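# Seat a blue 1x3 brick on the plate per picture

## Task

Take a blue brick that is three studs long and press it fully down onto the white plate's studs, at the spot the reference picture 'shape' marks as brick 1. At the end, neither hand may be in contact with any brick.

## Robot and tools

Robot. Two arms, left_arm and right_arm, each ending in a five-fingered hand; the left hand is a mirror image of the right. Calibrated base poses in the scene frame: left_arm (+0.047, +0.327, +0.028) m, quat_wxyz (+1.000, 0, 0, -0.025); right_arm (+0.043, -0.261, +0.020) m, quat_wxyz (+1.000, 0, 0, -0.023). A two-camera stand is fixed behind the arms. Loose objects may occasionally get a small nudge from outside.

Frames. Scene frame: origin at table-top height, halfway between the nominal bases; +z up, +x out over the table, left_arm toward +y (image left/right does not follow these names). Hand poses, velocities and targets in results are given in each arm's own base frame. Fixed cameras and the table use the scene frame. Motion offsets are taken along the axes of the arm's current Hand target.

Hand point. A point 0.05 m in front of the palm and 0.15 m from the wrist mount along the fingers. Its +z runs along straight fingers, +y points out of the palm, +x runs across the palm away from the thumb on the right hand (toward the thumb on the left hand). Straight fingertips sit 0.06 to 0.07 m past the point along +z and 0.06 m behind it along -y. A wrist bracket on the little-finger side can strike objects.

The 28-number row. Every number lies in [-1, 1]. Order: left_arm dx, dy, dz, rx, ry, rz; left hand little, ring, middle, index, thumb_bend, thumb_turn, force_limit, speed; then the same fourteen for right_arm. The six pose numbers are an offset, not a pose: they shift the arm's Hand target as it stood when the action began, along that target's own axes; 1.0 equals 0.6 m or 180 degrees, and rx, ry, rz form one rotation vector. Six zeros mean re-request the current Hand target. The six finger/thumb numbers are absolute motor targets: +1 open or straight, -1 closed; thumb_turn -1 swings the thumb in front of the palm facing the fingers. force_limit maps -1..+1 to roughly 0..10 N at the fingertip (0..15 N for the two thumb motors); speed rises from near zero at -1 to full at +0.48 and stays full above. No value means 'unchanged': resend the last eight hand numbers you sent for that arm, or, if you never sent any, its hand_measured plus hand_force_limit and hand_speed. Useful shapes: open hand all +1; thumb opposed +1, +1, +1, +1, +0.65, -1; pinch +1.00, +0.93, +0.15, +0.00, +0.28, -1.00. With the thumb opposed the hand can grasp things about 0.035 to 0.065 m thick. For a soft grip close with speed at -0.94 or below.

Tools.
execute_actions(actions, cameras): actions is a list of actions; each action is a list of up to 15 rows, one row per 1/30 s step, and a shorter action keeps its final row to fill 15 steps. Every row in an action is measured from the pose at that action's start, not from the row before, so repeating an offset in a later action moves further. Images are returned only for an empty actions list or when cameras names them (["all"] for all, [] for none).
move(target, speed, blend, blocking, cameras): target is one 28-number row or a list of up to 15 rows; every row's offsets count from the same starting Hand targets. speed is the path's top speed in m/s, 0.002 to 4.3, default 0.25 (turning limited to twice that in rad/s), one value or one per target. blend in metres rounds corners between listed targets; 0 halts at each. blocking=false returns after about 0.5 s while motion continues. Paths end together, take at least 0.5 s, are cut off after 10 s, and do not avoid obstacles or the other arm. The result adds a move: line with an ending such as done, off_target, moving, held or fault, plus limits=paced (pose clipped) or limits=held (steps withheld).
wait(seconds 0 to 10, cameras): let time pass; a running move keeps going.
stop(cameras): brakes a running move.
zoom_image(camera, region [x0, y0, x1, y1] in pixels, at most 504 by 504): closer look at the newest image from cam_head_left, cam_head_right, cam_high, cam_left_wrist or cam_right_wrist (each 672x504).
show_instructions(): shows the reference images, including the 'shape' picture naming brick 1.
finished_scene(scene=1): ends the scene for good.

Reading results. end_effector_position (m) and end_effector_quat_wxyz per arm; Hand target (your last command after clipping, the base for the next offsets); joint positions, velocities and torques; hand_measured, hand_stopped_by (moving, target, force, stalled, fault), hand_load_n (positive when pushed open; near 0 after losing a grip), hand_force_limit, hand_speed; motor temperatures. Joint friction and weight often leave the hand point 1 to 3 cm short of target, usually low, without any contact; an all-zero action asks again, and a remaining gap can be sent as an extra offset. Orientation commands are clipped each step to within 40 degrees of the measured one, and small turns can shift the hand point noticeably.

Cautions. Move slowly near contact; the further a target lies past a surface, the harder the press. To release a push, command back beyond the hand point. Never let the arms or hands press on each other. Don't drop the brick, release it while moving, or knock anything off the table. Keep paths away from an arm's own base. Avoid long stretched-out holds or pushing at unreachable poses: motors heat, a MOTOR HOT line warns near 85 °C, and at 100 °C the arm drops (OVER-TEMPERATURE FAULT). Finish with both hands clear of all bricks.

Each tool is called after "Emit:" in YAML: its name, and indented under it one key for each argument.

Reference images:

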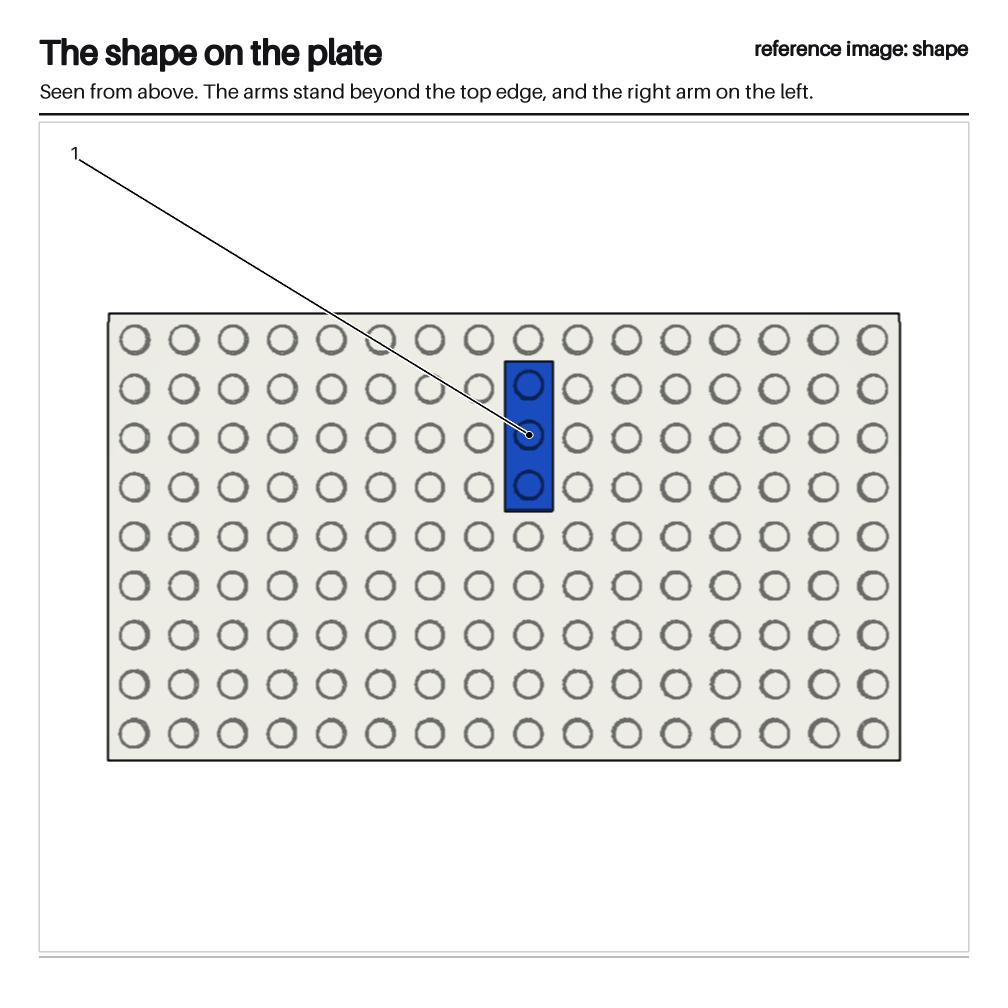

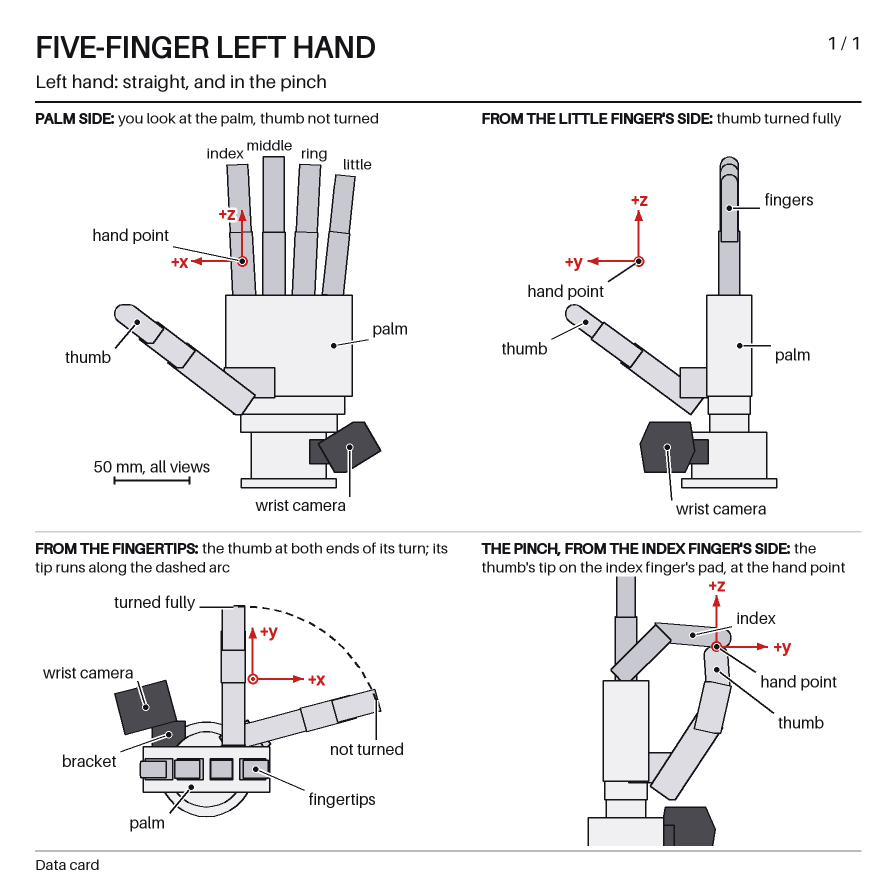

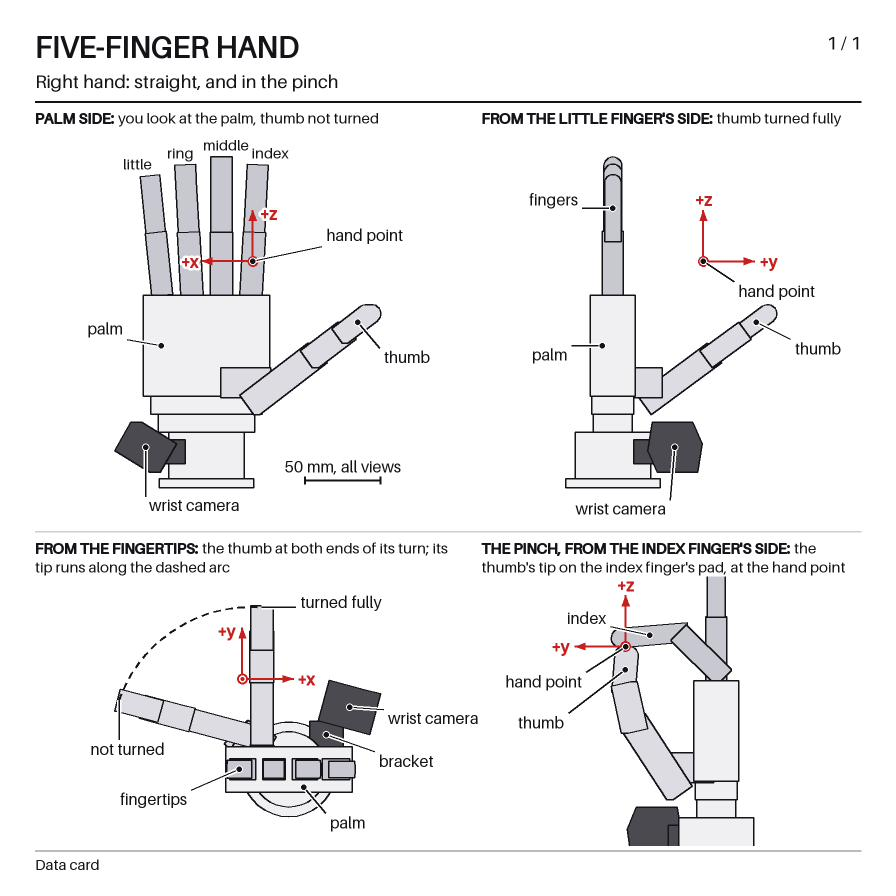

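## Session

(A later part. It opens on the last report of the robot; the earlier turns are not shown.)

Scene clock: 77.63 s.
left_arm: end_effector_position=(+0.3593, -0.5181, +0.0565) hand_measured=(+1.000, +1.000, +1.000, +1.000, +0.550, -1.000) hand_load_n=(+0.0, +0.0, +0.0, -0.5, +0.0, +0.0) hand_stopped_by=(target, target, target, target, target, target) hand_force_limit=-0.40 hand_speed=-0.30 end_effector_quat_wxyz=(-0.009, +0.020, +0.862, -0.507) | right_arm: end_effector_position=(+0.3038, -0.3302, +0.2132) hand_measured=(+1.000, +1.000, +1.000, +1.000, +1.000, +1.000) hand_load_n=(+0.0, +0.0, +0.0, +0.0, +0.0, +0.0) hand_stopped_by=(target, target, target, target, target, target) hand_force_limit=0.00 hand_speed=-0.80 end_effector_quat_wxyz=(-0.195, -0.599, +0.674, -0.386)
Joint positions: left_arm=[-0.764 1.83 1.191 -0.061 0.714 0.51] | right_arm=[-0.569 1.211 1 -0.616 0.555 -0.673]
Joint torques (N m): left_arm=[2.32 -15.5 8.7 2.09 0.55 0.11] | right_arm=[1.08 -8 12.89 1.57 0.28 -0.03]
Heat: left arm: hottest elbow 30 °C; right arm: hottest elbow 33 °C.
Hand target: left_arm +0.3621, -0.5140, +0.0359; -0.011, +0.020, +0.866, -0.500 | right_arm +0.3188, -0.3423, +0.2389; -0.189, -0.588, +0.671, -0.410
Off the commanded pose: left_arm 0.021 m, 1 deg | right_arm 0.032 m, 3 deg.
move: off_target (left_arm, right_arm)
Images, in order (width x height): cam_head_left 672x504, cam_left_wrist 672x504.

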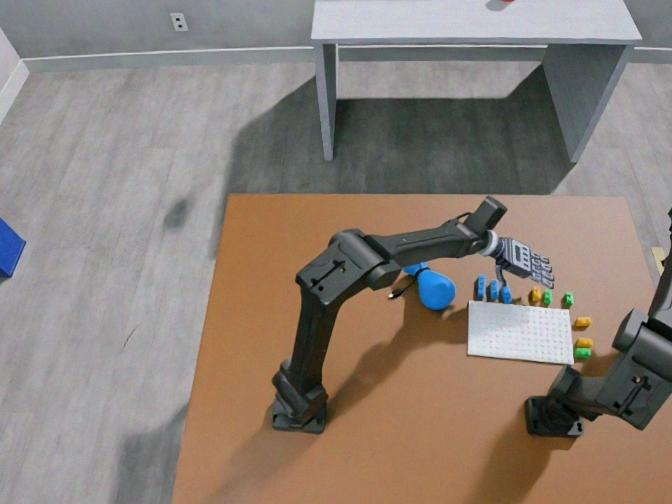

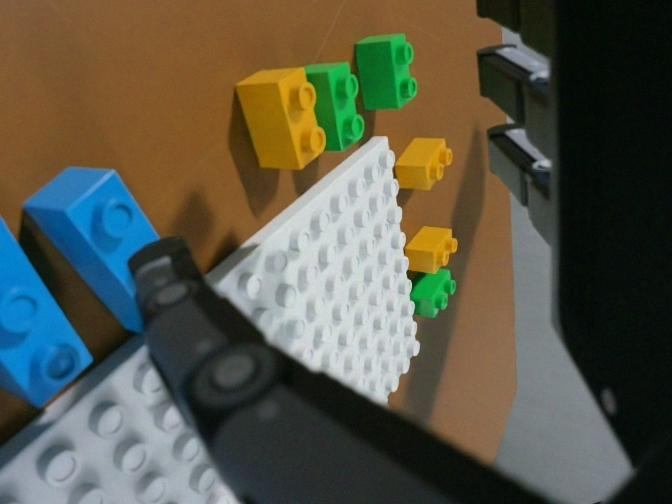

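Emit:
move:
  target: [0.0031,0.0176,0.0162,0,0,0,1,1,1,1,0.55,-1,-0.4,-0.3,0,0,0,0,0,0,1,1,1,1,1,1,0,-0.8]
  speed: 0.05
  cameras: ["cam_head_left","cam_left_wrist"]

Emit:
zoom_image:
  camera: "cam_head_left"
  region: [470, 260, 550, 320]

Scene clock: 80.33 s.
left_arm: end_effector_position=(+0.3609, -0.5196, +0.0443) hand_measured=(+1.000, +1.000, +1.000, +1.000, +0.550, -1.000) hand_load_n=(+0.0, +0.0, +0.0, -0.5, +0.5, +0.0) hand_stopped_by=(target, target, target, target, target, target) hand_force_limit=-0.40 hand_speed=-0.30 end_effector_quat_wxyz=(-0.006, +0.021, +0.861, -0.508) | right_arm: end_effector_position=(+0.3038, -0.3302, +0.2132) hand_measured=(+1.000, +1.000, +1.000, +1.000, +1.000, +1.000) hand_load_n=(+0.0, +0.0, +0.0, +0.0, +0.0, +0.0) hand_stopped_by=(target, target, target, target, target, target) hand_force_limit=0.00 hand_speed=-0.80 end_effector_quat_wxyz=(-0.195, -0.599, +0.674, -0.386)
Joint positions: left_arm=[-0.764 1.853 1.184 -0.025 0.714 0.51] | right_arm=[-0.569 1.211 1 -0.616 0.555 -0.673]
Joint torques (N m): left_arm=[2.2 -15.5 8.65 2.28 0.37 0.17] | right_arm=[1.03 -7.94 12.89 1.63 0.27 -0.03]
Heat: left arm: hottest elbow 30 °C; right arm: hottest elbow 33 °C.
Hand target: left_arm +0.3600, -0.5170, +0.0219; -0.012, +0.020, +0.866, -0.500 | right_arm +0.3188, -0.3423, +0.2389; -0.189, -0.588, +0.671, -0.410
Off the commanded pose: left_arm 0.023 m, 1 deg | right_arm 0.032 m, 3 deg.
move: off_target (left_arm, right_arm)
Images, in order (width x height): cam_head_left 672x504, cam_left_wrist 672x504.

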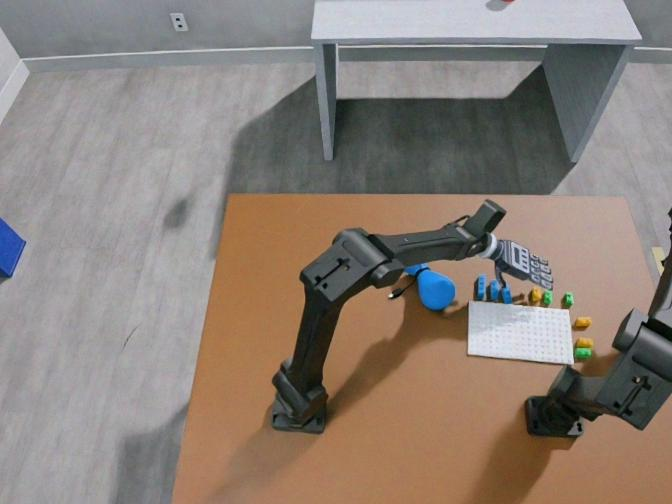

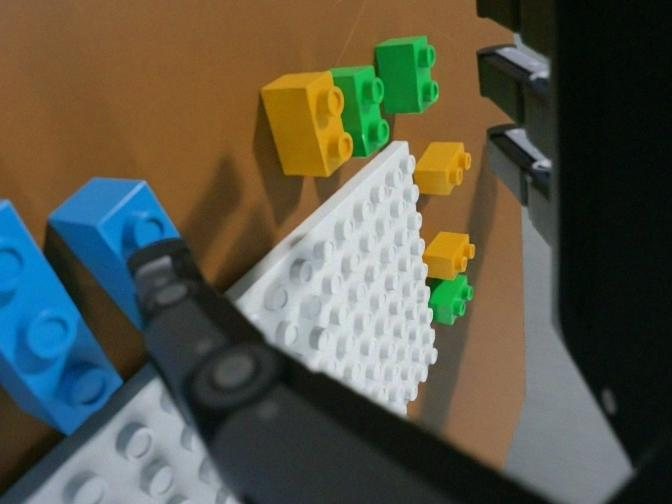

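Scaled by 6.300 from the camera's 672x504 image, which has a finer 960x720 frame.

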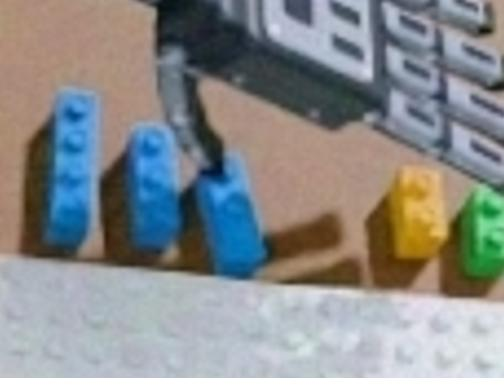

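Emit:
move:
  target: [0.0014,0.0216,0.0193,0,0,0,1,1,1,1,0.55,-1,-0.4,-0.3,0,0,0,0,0,0,1,1,1,1,1,1,0,-0.8]
  speed: 0.03
  cameras: ["cam_head_left","cam_left_wrist"]

Emit:
zoom_image:
  camera: "cam_head_left"
  region: [470, 260, 550, 320]

Scene clock: 82.00 s.
left_arm: end_effector_position=(+0.3642, -0.5220, +0.0313) hand_measured=(+1.000, +1.000, +1.000, +1.000, +0.550, -1.000) hand_load_n=(+0.0, +0.0, +0.0, +0.0, +0.0, +0.0) hand_stopped_by=(target, target, target, target, target, target) hand_force_limit=-0.40 hand_speed=-0.30 end_effector_quat_wxyz=(-0.002, +0.022, +0.860, -0.511) | right_arm: end_effector_position=(+0.3038, -0.3302, +0.2132) hand_measured=(+1.000, +1.000, +1.000, +1.000, +1.000, +1.000) hand_load_n=(+0.0, +0.0, +0.0, +0.0, +0.0, +0.0) hand_stopped_by=(target, target, target, target, target, target) hand_force_limit=0.00 hand_speed=-0.80 end_effector_quat_wxyz=(-0.195, -0.599, +0.674, -0.386)
Joint positions: left_arm=[-0.764 1.88 1.179 0.017 0.71 0.51] | right_arm=[-0.569 1.211 1 -0.616 0.555 -0.673]
Joint torques (N m): left_arm=[2.37 -15.27 8.23 2.29 0.3 0.09] | right_arm=[0.97 -7.88 12.86 1.61 0.28 -0.02]
Heat: left arm: hottest elbow 30 °C; right arm: hottest elbow 33 °C.
Hand target: left_arm +0.3590, -0.5204, +0.0048; -0.012, +0.020, +0.866, -0.500 | right_arm +0.3188, -0.3423, +0.2389; -0.189, -0.588, +0.671, -0.410
Off the commanded pose: left_arm 0.027 m, 2 deg | right_arm 0.032 m, 3 deg.
move: off_target (left_arm, right_arm)
Images, in order (width x height): cam_head_left 672x504, cam_left_wrist 672x504.

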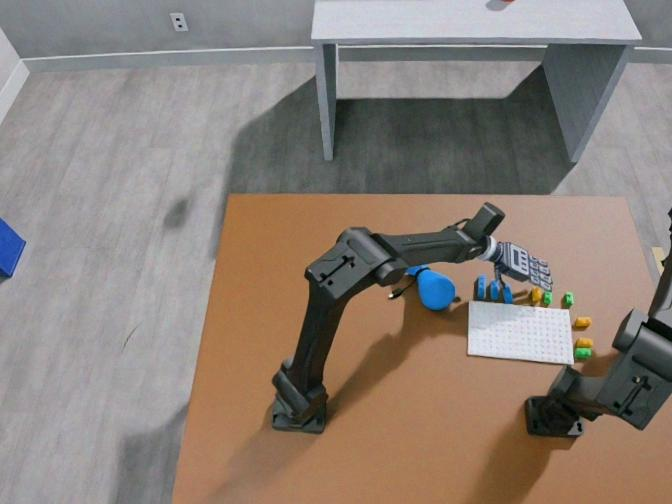

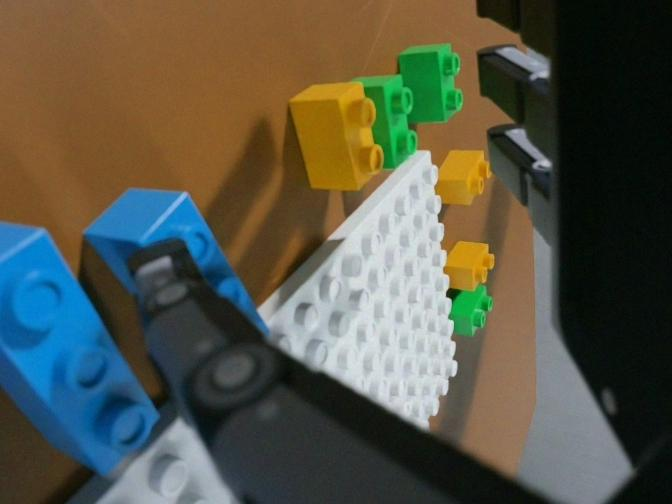

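Scaled by 6.300 from the camera's 672x504 image, which has a finer 960x720 frame.

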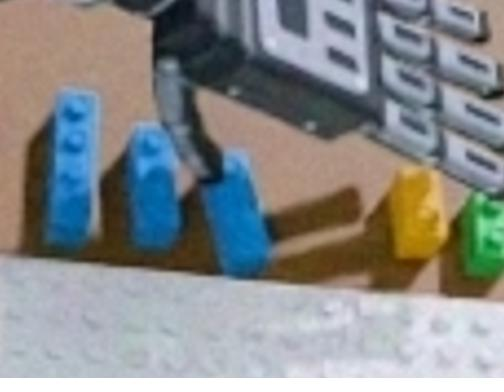

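Emit:
move:
  target: [-0.0012,-0.0067,0.025,0,0,0,1,1,1,1,0.55,-1,-0.4,-0.3,0,0,0,0,0,0,1,1,1,1,1,1,0,-0.8]
  speed: 0.05
  cameras: ["cam_head_left","cam_left_wrist"]

Emit:
zoom_image:
  camera: "cam_head_left"
  region: [470, 260, 550, 320]

Scene clock: 83.33 s.
left_arm: end_effector_position=(+0.3621, -0.5282, +0.0301) hand_measured=(+1.000, +1.000, +1.000, +1.000, +0.550, -1.000) hand_load_n=(-0.5, +0.0, +0.0, +0.0, -1.0, -1.0) hand_stopped_by=(target, target, target, target, target, target) hand_force_limit=-0.40 hand_speed=-0.30 end_effector_quat_wxyz=(+0.004, +0.027, +0.858, -0.512) | right_arm: end_effector_position=(+0.3038, -0.3302, +0.2132) hand_measured=(+1.000, +1.000, +1.000, +1.000, +1.000, +1.000) hand_load_n=(+0.0, +0.0, +0.0, +0.0, +0.0, +0.0) hand_stopped_by=(target, target, target, target, target, target) hand_force_limit=0.00 hand_speed=-0.80 end_effector_quat_wxyz=(-0.195, -0.599, +0.674, -0.386)
Joint positions: left_arm=[-0.776 1.884 1.179 0.036 0.697 0.51] | right_arm=[-0.569 1.211 1 -0.616 0.555 -0.673]
Joint torques (N m): left_arm=[1.08 -11.99 10.71 1.74 0.15 -0.12] | right_arm=[1.14 -8 12.89 1.61 0.28 -0.03]
Heat: left arm: hottest elbow 30 °C; right arm: hottest elbow 33 °C.
Hand target: left_arm +0.3590, -0.5356, +0.0009; -0.011, +0.020, +0.866, -0.500 | right_arm +0.3188, -0.3423, +0.2389; -0.189, -0.588, +0.671, -0.410
Off the commanded pose: left_arm 0.030 m, 3 deg | right_arm 0.032 m, 3 deg.
move: off_target (left_arm, right_arm)
Images, in order (width x height): cam_head_left 672x504, cam_left_wrist 672x504.

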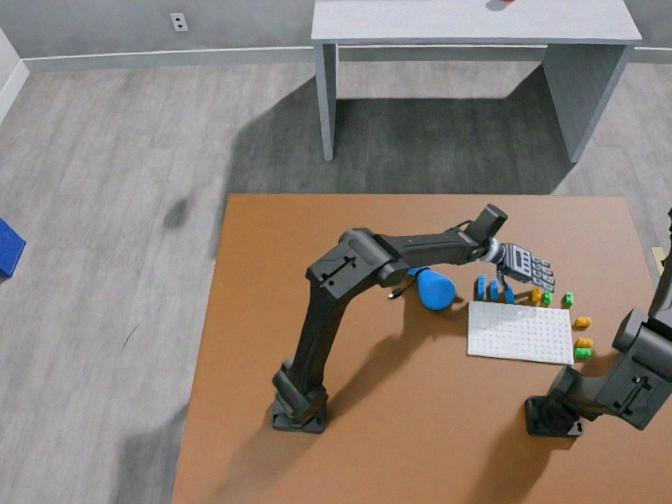

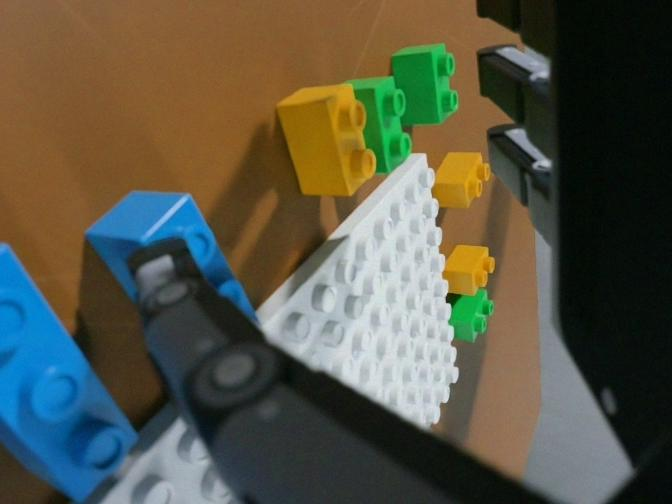

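Scaled by 6.300 from the camera's 672x504 image, which has a finer 960x720 frame.

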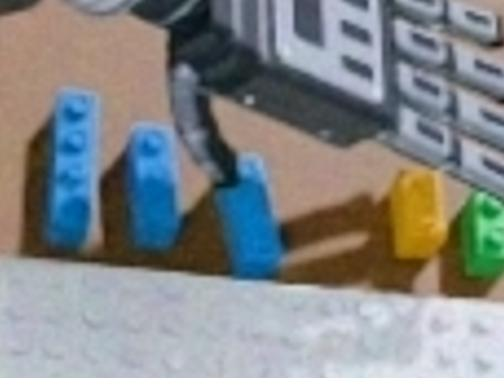

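Emit:
move:
  target: [-0.0062,-0.0124,0.0214,0,0,0,1,1,1,1,0.55,-1,-0.4,-0.3,0,0,0,0,0,0,1,1,1,1,1,1,0,-0.8]
  speed: 0.05
  cameras: ["cam_head_left","cam_left_wrist"]

Emit:
zoom_image:
  camera: "cam_head_left"
  region: [470, 260, 550, 320]

Scene clock: 84.60 s.
left_arm: end_effector_position=(+0.3633, -0.5445, +0.0308) hand_measured=(+1.000, +1.000, +1.000, +1.000, +0.550, -1.000) hand_load_n=(+0.0, +0.0, +0.0, +0.0, -1.5, -0.5) hand_stopped_by=(target, target, target, target, target, target) hand_force_limit=-0.40 hand_speed=-0.30 end_effector_quat_wxyz=(+0.005, +0.032, +0.857, -0.514) | right_arm: end_effector_position=(+0.3038, -0.3302, +0.2132) hand_measured=(+1.000, +1.000, +1.000, +1.000, +1.000, +1.000) hand_load_n=(+0.0, +0.0, +0.0, +0.0, +0.0, +0.0) hand_stopped_by=(target, target, target, target, target, target) hand_force_limit=0.00 hand_speed=-0.80 end_effector_quat_wxyz=(-0.195, -0.599, +0.674, -0.386)
Joint positions: left_arm=[-0.795 1.908 1.217 0.036 0.687 0.501] | right_arm=[-0.569 1.211 1 -0.616 0.555 -0.673]
Joint torques (N m): left_arm=[1.73 -14.74 11.21 1.65 0.14 -0.11] | right_arm=[1.14 -8 12.92 1.62 0.28 -0.04]
Heat: left arm: hottest elbow 30 °C; right arm: hottest elbow 33 °C.
Hand target: left_arm +0.3622, -0.5505, +0.0010; -0.011, +0.020, +0.866, -0.500 | right_arm +0.3188, -0.3423, +0.2389; -0.189, -0.588, +0.671, -0.410
Off the commanded pose: left_arm 0.031 m, 3 deg | right_arm 0.032 m, 3 deg.
move: off_target (left_arm, right_arm)
Images, in order (width x height): cam_head_left 672x504, cam_left_wrist 672x504.

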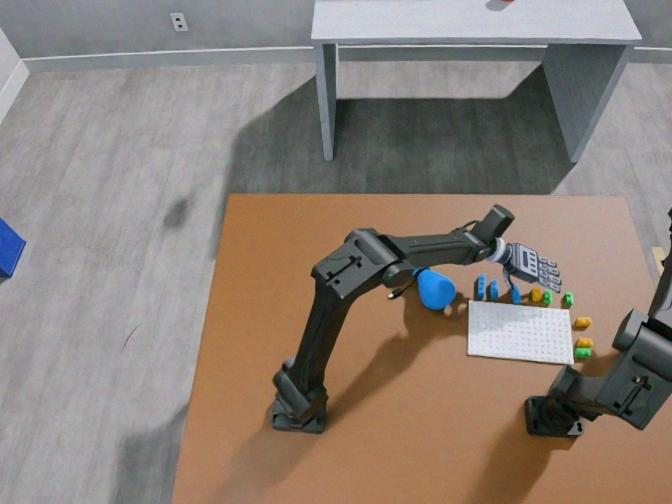

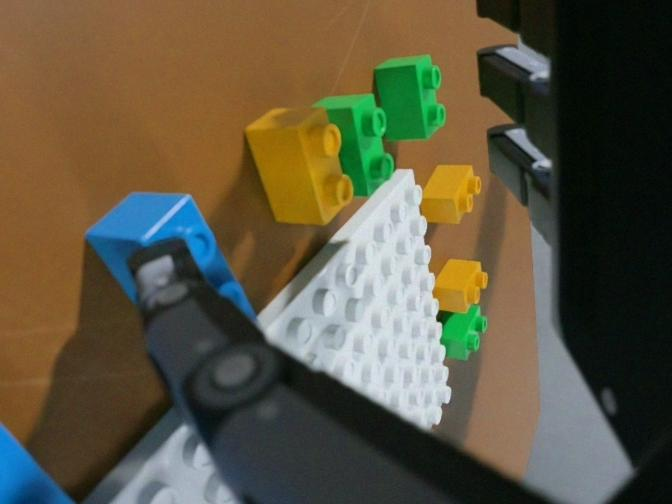

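Scaled by 6.300 from the camera's 672x504 image, which has a finer 960x720 frame.

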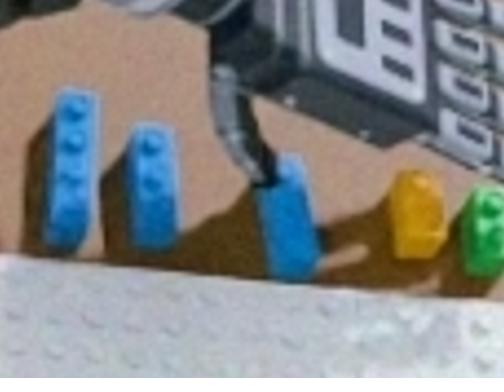

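Emit:
move:
  target: [0.0006,-0.1163,-0.0788,0,0,0,1,1,1,1,0.55,-1,-0.4,-0.3,0,0,0,0,0,0,1,1,1,1,1,1,0,-0.8]
  speed: 0.1
  cameras: ["cam_head_left","cam_left_wrist"]

Emit:
zoom_image:
  camera: "cam_head_left"
  region: [470, 260, 550, 320]

Scene clock: 87.40 s.
left_arm: end_effector_position=(+0.3529, -0.5335, +0.0685) hand_measured=(+1.000, +1.000, +1.000, +1.000, +0.550, -1.000) hand_load_n=(+0.0, +0.0, +0.0, +0.0, +0.0, +0.0) hand_stopped_by=(target, target, target, target, target, target) hand_force_limit=-0.40 hand_speed=-0.30 end_effector_quat_wxyz=(-0.018, +0.017, +0.871, -0.490) | right_arm: end_effector_position=(+0.3038, -0.3302, +0.2132) hand_measured=(+1.000, +1.000, +1.000, +1.000, +1.000, +1.000) hand_load_n=(+0.5, +0.0, +0.0, +0.0, +0.0, +0.0) hand_stopped_by=(target, target, target, target, target, target) hand_force_limit=0.00 hand_speed=-0.80 end_effector_quat_wxyz=(-0.195, -0.599, +0.674, -0.386)
Joint positions: left_arm=[-0.795 1.833 1.255 -0.155 0.685 0.5] | right_arm=[-0.569 1.211 1 -0.616 0.555 -0.673]
Joint torques (N m): left_arm=[1.9 -19.84 13.11 1.16 0.52 -0.07] | right_arm=[1.2 -7.94 12.86 1.61 0.28 -0.04]
Heat: left arm: hottest elbow 30 °C; right arm: hottest elbow 33 °C.
Hand target: left_arm +0.3620, -0.5445, +0.0850; -0.012, +0.020, +0.866, -0.500 | right_arm +0.3188, -0.3423, +0.2389; -0.189, -0.588, +0.671, -0.410
Off the commanded pose: left_arm 0.022 m, 2 deg | right_arm 0.032 m, 3 deg.
move: off_target (left_arm, right_arm)
Images, in order (width x height): cam_head_left 672x504, cam_left_wrist 672x504.

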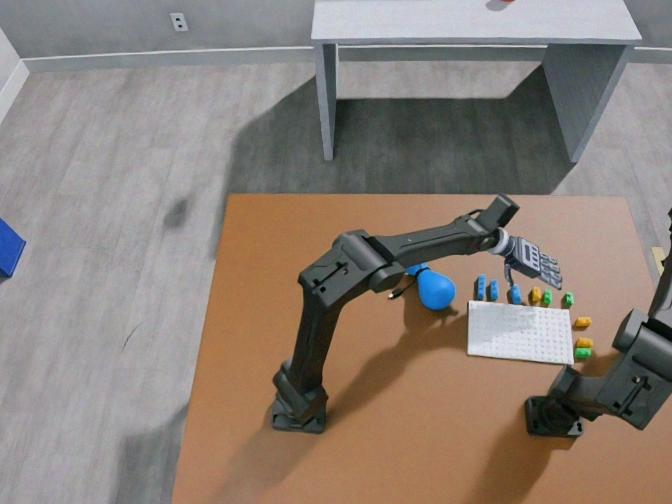

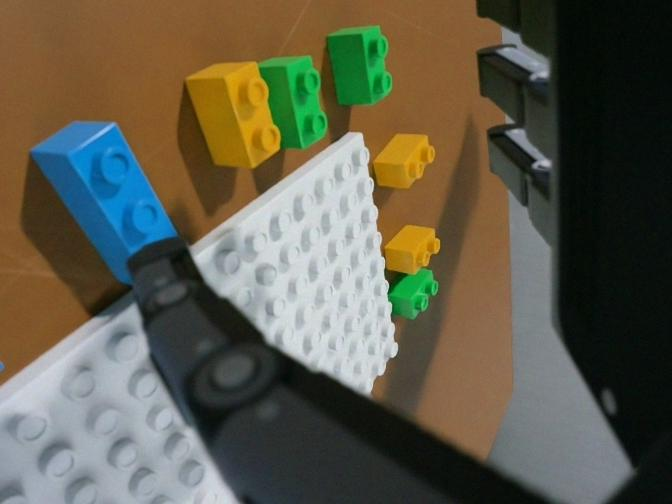

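Scaled by 6.300 from the camera's 672x504 image, which has a finer 960x720 frame.

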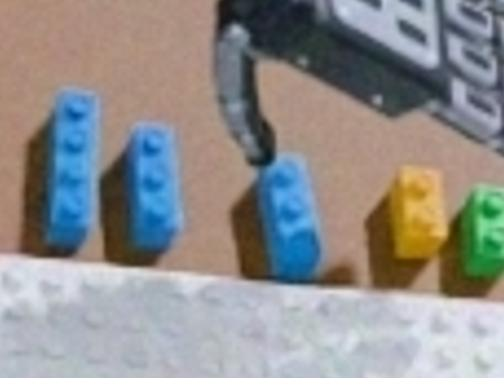

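Emit:
move:
  target: [0.0143,0.1049,0.0219,0,0,0,1,1,0.12,0.08,0.42,-1,-0.4,-0.3,0,0,0,0,0,0,1,1,1,1,1,1,0,-0.8]
  speed: 0.06
  cameras: ["cam_head_left","cam_left_wrist"]

Emit:
zoom_image:
  camera: "cam_head_left"
  region: [470, 260, 550, 320]

Scene clock: 89.47 s.
left_arm: end_effector_position=(+0.3528, -0.5288, +0.0459) hand_measured=(+1.000, +1.000, +0.120, +0.080, +0.420, -1.000) hand_load_n=(+0.0, +0.0, +0.0, +0.0, +0.0, +0.0) hand_stopped_by=(target, target, target, target, target, target) hand_force_limit=-0.40 hand_speed=-0.30 end_effector_quat_wxyz=(-0.005, +0.025, +0.861, -0.508) | right_arm: end_effector_position=(+0.3038, -0.3302, +0.2132) hand_measured=(+1.000, +1.000, +1.000, +1.000, +1.000, +1.000) hand_load_n=(+0.0, +0.0, +0.0, +0.0, +0.0, +0.0) hand_stopped_by=(target, target, target, target, target, target) hand_force_limit=0.00 hand_speed=-0.80 end_effector_quat_wxyz=(-0.195, -0.599, +0.674, -0.386)
Joint positions: left_arm=[-0.787 1.851 1.186 -0.019 0.697 0.5] | right_arm=[-0.569 1.211 1 -0.616 0.555 -0.673]
Joint torques (N m): left_arm=[1.32 -14.74 8.57 2.09 0.46 0.08] | right_arm=[0.97 -7.94 12.88 1.58 0.27 -0.03]
Heat: left arm: hottest elbow 30 °C; right arm: hottest elbow 33 °C.
Hand target: left_arm +0.3544, -0.5240, +0.0239; -0.011, +0.020, +0.866, -0.500 | right_arm +0.3188, -0.3423, +0.2389; -0.189, -0.588, +0.671, -0.410
Off the commanded pose: left_arm 0.022 m, 1 deg | right_arm 0.032 m, 3 deg.
move: off_target (left_arm, right_arm)
Images, in order (width x height): cam_head_left 672x504, cam_left_wrist 672x504.

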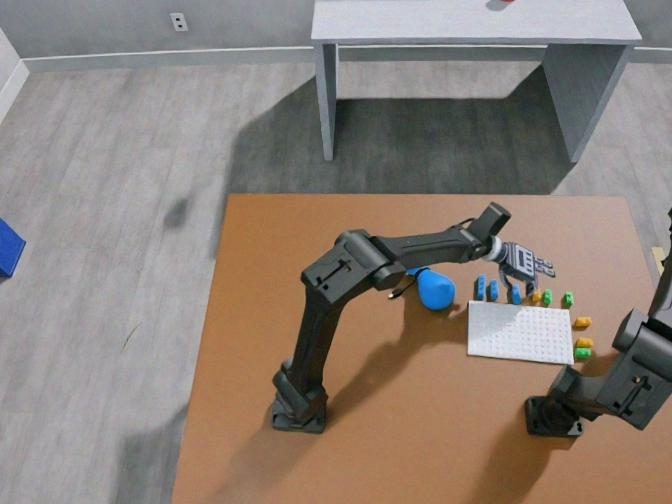

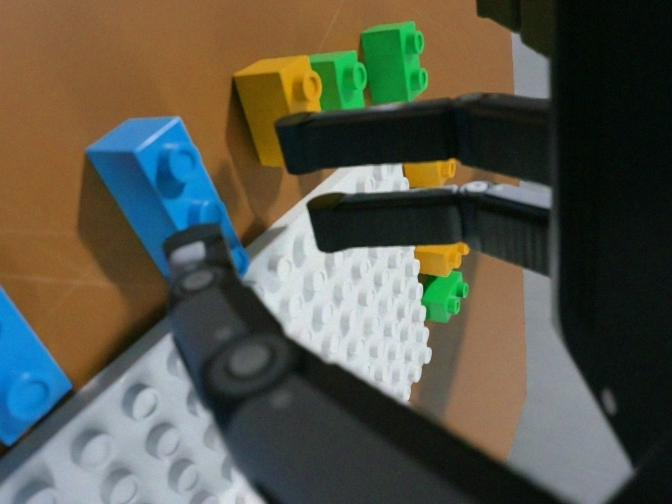

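Scaled by 6.300 from the camera's 672x504 image, which has a finer 960x720 frame.

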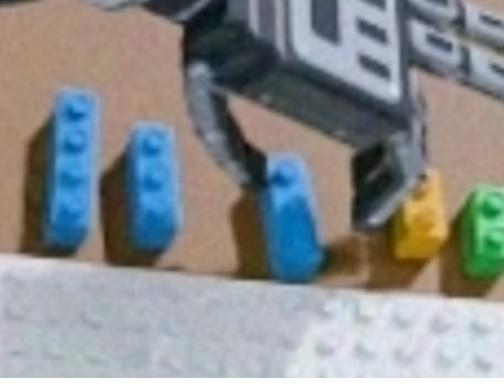

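Emit:
move:
  target: [0.0049,0.0269,0.0168,0,0,0,1,1,0.12,0.08,0.42,-1,-0.4,-0.3,0,0,0,0,0,0,1,1,1,1,1,1,0,-0.8]
  speed: 0.04
  cameras: ["cam_head_left","cam_left_wrist"]

Emit:
zoom_image:
  camera: "cam_head_left"
  region: [470, 260, 550, 320]

Scene clock: 94.83 s.
left_arm: end_effector_position=(+0.3522, -0.5281, +0.0268) hand_measured=(+1.000, +1.000, +0.120, +0.080, +0.420, -1.000) hand_load_n=(+0.0, +0.0, +0.0, +0.0, +0.0, +0.0) hand_stopped_by=(target, target, target, target, target, target) hand_force_limit=-0.40 hand_speed=-0.30 end_effector_quat_wxyz=(-0.005, +0.025, +0.861, -0.508) | right_arm: end_effector_position=(+0.3038, -0.3302, +0.2132) hand_measured=(+1.000, +1.000, +1.000, +1.000, +1.000, +1.000) hand_load_n=(+0.0, +0.0, +0.0, +0.0, +0.0, +0.0) hand_stopped_by=(target, target, target, target, target, target) hand_force_limit=0.00 hand_speed=-0.80 end_effector_quat_wxyz=(-0.195, -0.599, +0.674, -0.386)
Joint positions: left_arm=[-0.787 1.881 1.169 0.03 0.697 0.5] | right_arm=[-0.569 1.211 1 -0.616 0.555 -0.673]
Joint torques (N m): left_arm=[1.96 -16.44 8.17 2.29 0.31 0.02] | right_arm=[1.14 -7.94 12.93 1.62 0.27 -0.04]
Heat: left arm: hottest elbow 30 °C; right arm: hottest elbow 33 °C.
Hand target: left_arm +0.3514, -0.5244, +0.0048; -0.012, +0.020, +0.866, -0.500 | right_arm +0.3188, -0.3423, +0.2389; -0.189, -0.588, +0.671, -0.410
Off the commanded pose: left_arm 0.022 m, 2 deg | right_arm 0.032 m, 3 deg.
move: off_target (left_arm, right_arm)
Images, in order (width x height): cam_head_left 672x504, cam_left_wrist 672x504.

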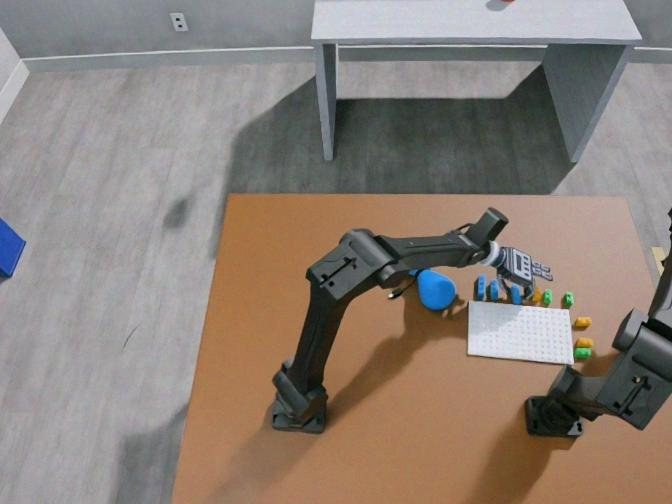

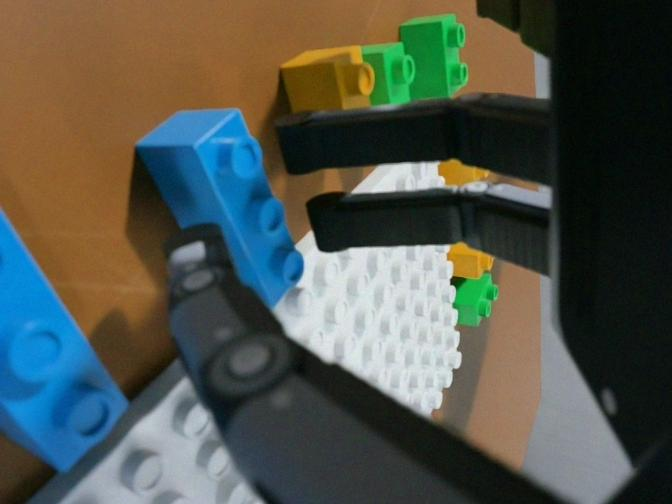

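Scaled by 6.300 from the camera's 672x504 image, which has a finer 960x720 frame.

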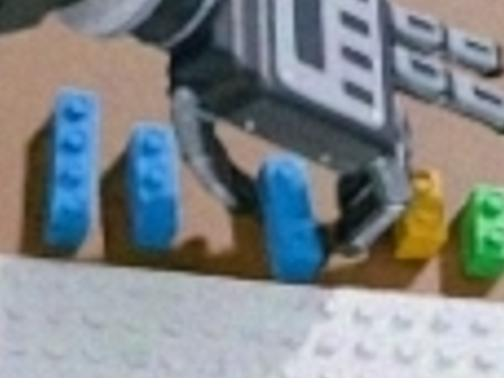

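Emit:
move:
  target: [-0.0051,0.0195,0.0129,0,0,0,1,1,0.12,0.08,0.42,-1,-0.4,-0.3,0,0,0,0,0,0,1,1,1,1,1,1,0,-0.8]
  speed: 0.03
  cameras: ["cam_head_left","cam_left_wrist"]

Emit:
zoom_image:
  camera: "cam_head_left"
  region: [470, 260, 550, 320]

Scene clock: 96.33 s.
left_arm: end_effector_position=(+0.3536, -0.5298, +0.0142) hand_measured=(+1.000, +1.000, +0.120, +0.080, +0.420, -1.000) hand_load_n=(+0.0, +0.0, +0.0, +0.0, +0.0, +0.0) hand_stopped_by=(target, target, target, target, target, target) hand_force_limit=-0.40 hand_speed=-0.30 end_effector_quat_wxyz=(-0.005, +0.026, +0.861, -0.509) | right_arm: end_effector_position=(+0.3038, -0.3302, +0.2132) hand_measured=(+1.000, +1.000, +1.000, +1.000, +1.000, +1.000) hand_load_n=(+0.0, +0.0, +0.0, +0.0, +0.0, +0.0) hand_stopped_by=(target, target, target, target, target, target) hand_force_limit=0.00 hand_speed=-0.80 end_effector_quat_wxyz=(-0.195, -0.599, +0.674, -0.386)
Joint positions: left_arm=[-0.787 1.908 1.169 0.058 0.698 0.5] | right_arm=[-0.569 1.211 1 -0.616 0.555 -0.673]
Joint torques (N m): left_arm=[1.85 -15.09 8.53 1.99 0.43 0.08] | right_arm=[1.08 -7.94 12.93 1.62 0.28 -0.04]
Heat: left arm: hottest elbow 30 °C; right arm: hottest elbow 34 °C.
Hand target: left_arm +0.3543, -0.5255, -0.0092; -0.012, +0.020, +0.866, -0.500 | right_arm +0.3188, -0.3423, +0.2389; -0.189, -0.588, +0.671, -0.410
Off the commanded pose: left_arm 0.024 m, 2 deg | right_arm 0.032 m, 3 deg.
move: off_target (left_arm, right_arm)
Images, in order (width x height): cam_head_left 672x504, cam_left_wrist 672x504.

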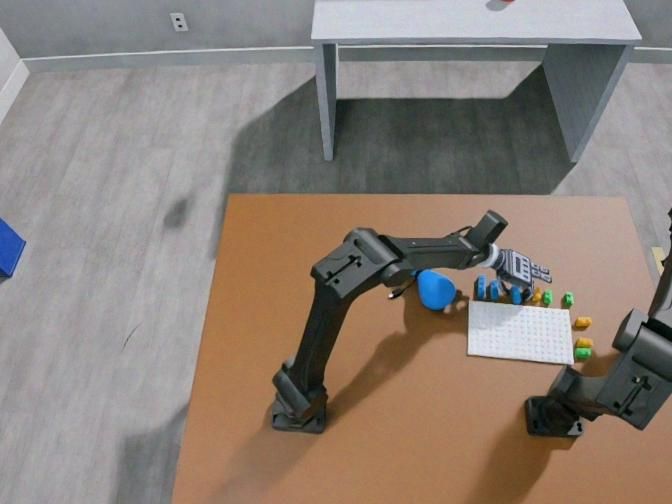

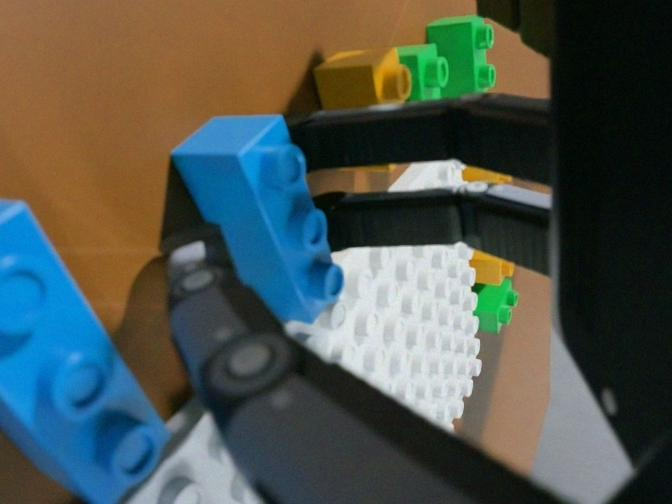

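Scaled by 6.300 from the camera's 672x504 image, which has a finer 960x720 frame.

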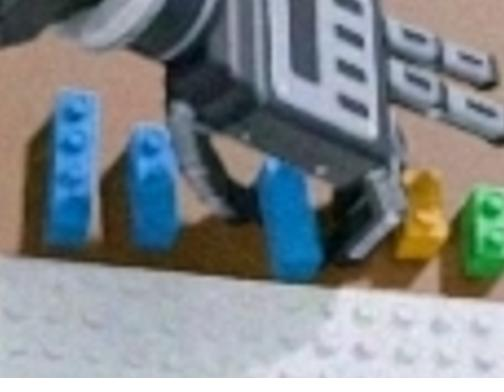

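Emit:
move:
  target: [0,0,0,0,0,0,1,1,-0.16,-0.16,0.22,-1,-0.5,-0.94,0,0,0,0,0,0,1,1,1,1,1,1,0,-0.8]
  speed: 0.03
  cameras: ["cam_head_left","cam_left_wrist"]

Emit:
zoom_image:
  camera: "cam_head_left"
  region: [470, 260, 550, 320]

Scene clock: 98.77 s.
left_arm: end_effector_position=(+0.3535, -0.5297, +0.0135) hand_measured=(+1.000, +1.000, -0.082, -0.122, +0.320, -1.000) hand_load_n=(+0.0, +0.0, +3.0, +3.5, +5.0, +0.0) hand_stopped_by=(target, target, force, force, force, target) hand_force_limit=-0.50 hand_speed=-0.94 end_effector_quat_wxyz=(-0.005, +0.025, +0.861, -0.508) | right_arm: end_effector_position=(+0.3038, -0.3302, +0.2132) hand_measured=(+1.000, +1.000, +1.000, +1.000, +1.000, +1.000) hand_load_n=(+0.0, +0.0, +0.0, +0.0, +0.0, +0.0) hand_stopped_by=(target, target, target, target, target, target) hand_force_limit=0.00 hand_speed=-0.80 end_effector_quat_wxyz=(-0.195, -0.599, +0.674, -0.386)
Joint positions: left_arm=[-0.787 1.909 1.169 0.058 0.698 0.5] | right_arm=[-0.569 1.211 1 -0.616 0.555 -0.673]
Joint torques (N m): left_arm=[1.85 -15.91 8.46 2.1 0.41 0.06] | right_arm=[1.03 -8.12 12.92 1.59 0.28 -0.03]
Heat: left arm: hottest elbow 30 °C; right arm: hottest elbow 34 °C.
Hand target: left_arm +0.3543, -0.5255, -0.0093; -0.012, +0.020, +0.866, -0.500 | right_arm +0.3188, -0.3423, +0.2389; -0.189, -0.588, +0.671, -0.410
Off the commanded pose: left_arm 0.023 m, 1 deg | right_arm 0.032 m, 3 deg.
move: off_target (left_arm, right_arm)
Images, in order (width x height): cam_head_left 672x504, cam_left_wrist 672x504.

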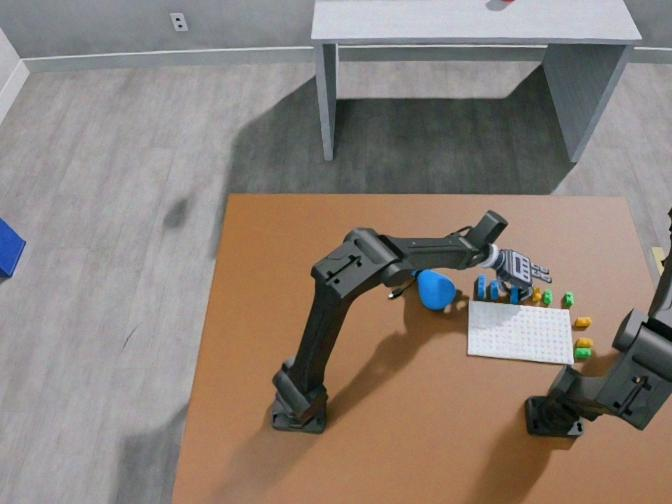

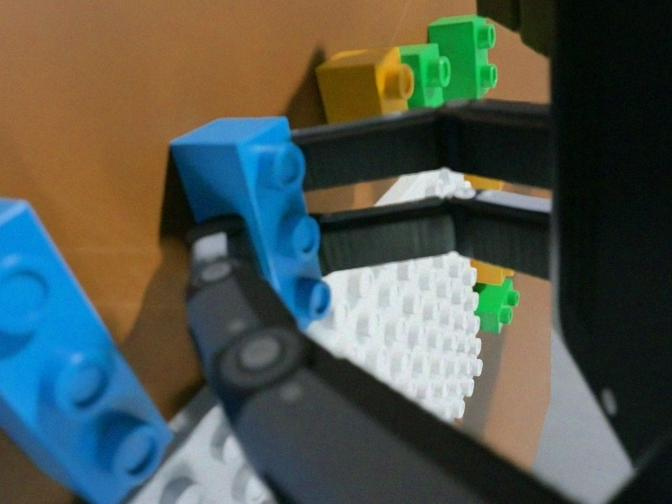

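Scaled by 6.300 from the camera's 672x504 image, which has a finer 960x720 frame.

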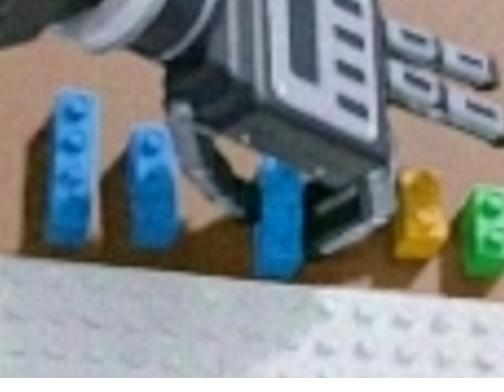

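Emit:
move:
  target: [-0.0202,-0.1531,-0.0819,0,0,0,1,1,-0.16,-0.16,0.22,-1,-0.5,-0.94,0,0,0,0,0,0,1,1,1,1,1,1,0,-0.8]
  speed: 0.08
  cameras: ["cam_head_left","cam_left_wrist"]

Emit:
zoom_image:
  camera: "cam_head_left"
  region: [460, 230, 600, 370]

Scene clock: 101.23 s.
left_arm: end_effector_position=(+0.3515, -0.5194, +0.0727) hand_measured=(+1.000, +1.000, -0.082, -0.122, +0.320, -1.000) hand_load_n=(+0.0, +0.0, +3.0, +3.5, +5.0, +0.0) hand_stopped_by=(target, target, force, force, force, target) hand_force_limit=-0.50 hand_speed=-0.94 end_effector_quat_wxyz=(-0.028, +0.008, +0.873, -0.487) | right_arm: end_effector_position=(+0.3038, -0.3302, +0.2132) hand_measured=(+1.000, +1.000, +1.000, +1.000, +1.000, +1.000) hand_load_n=(+0.0, +0.0, +0.0, +0.0, +0.0, +0.0) hand_stopped_by=(target, target, target, target, target, target) hand_force_limit=0.00 hand_speed=-0.80 end_effector_quat_wxyz=(-0.195, -0.599, +0.674, -0.386)
Joint positions: left_arm=[-0.776 1.811 1.239 -0.187 0.703 0.502] | right_arm=[-0.569 1.211 1 -0.616 0.555 -0.673]
Joint torques (N m): left_arm=[1.96 -19.31 13.68 1.32 0.55 0.08] | right_arm=[1.08 -8 12.9 1.62 0.28 -0.04]
Heat: left arm: hottest elbow 30 °C; right arm: hottest elbow 34 °C.
Hand target: left_arm +0.3664, -0.5294, +0.0950; -0.012, +0.020, +0.866, -0.500 | right_arm +0.3188, -0.3423, +0.2389; -0.189, -0.588, +0.671, -0.410
Off the commanded pose: left_arm 0.029 m, 3 deg | right_arm 0.032 m, 3 deg.
move: off_target (left_arm, right_arm)
Images, in order (width x height): cam_head_left 672x504, cam_left_wrist 672x504.

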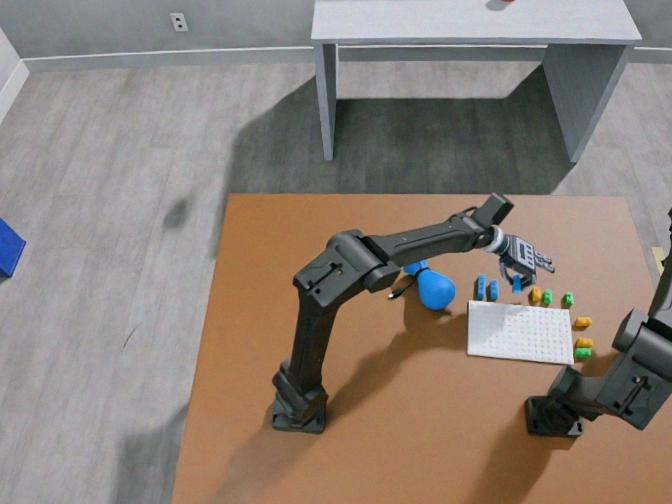

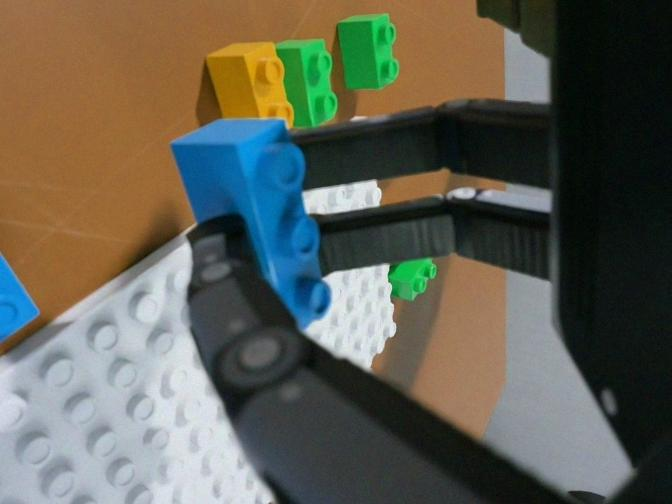

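Scaled by 3.600 from the camera's 672x504 image, which has a finer 960x720 frame.

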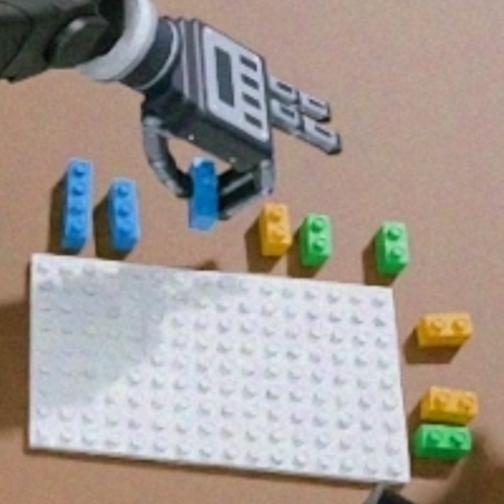

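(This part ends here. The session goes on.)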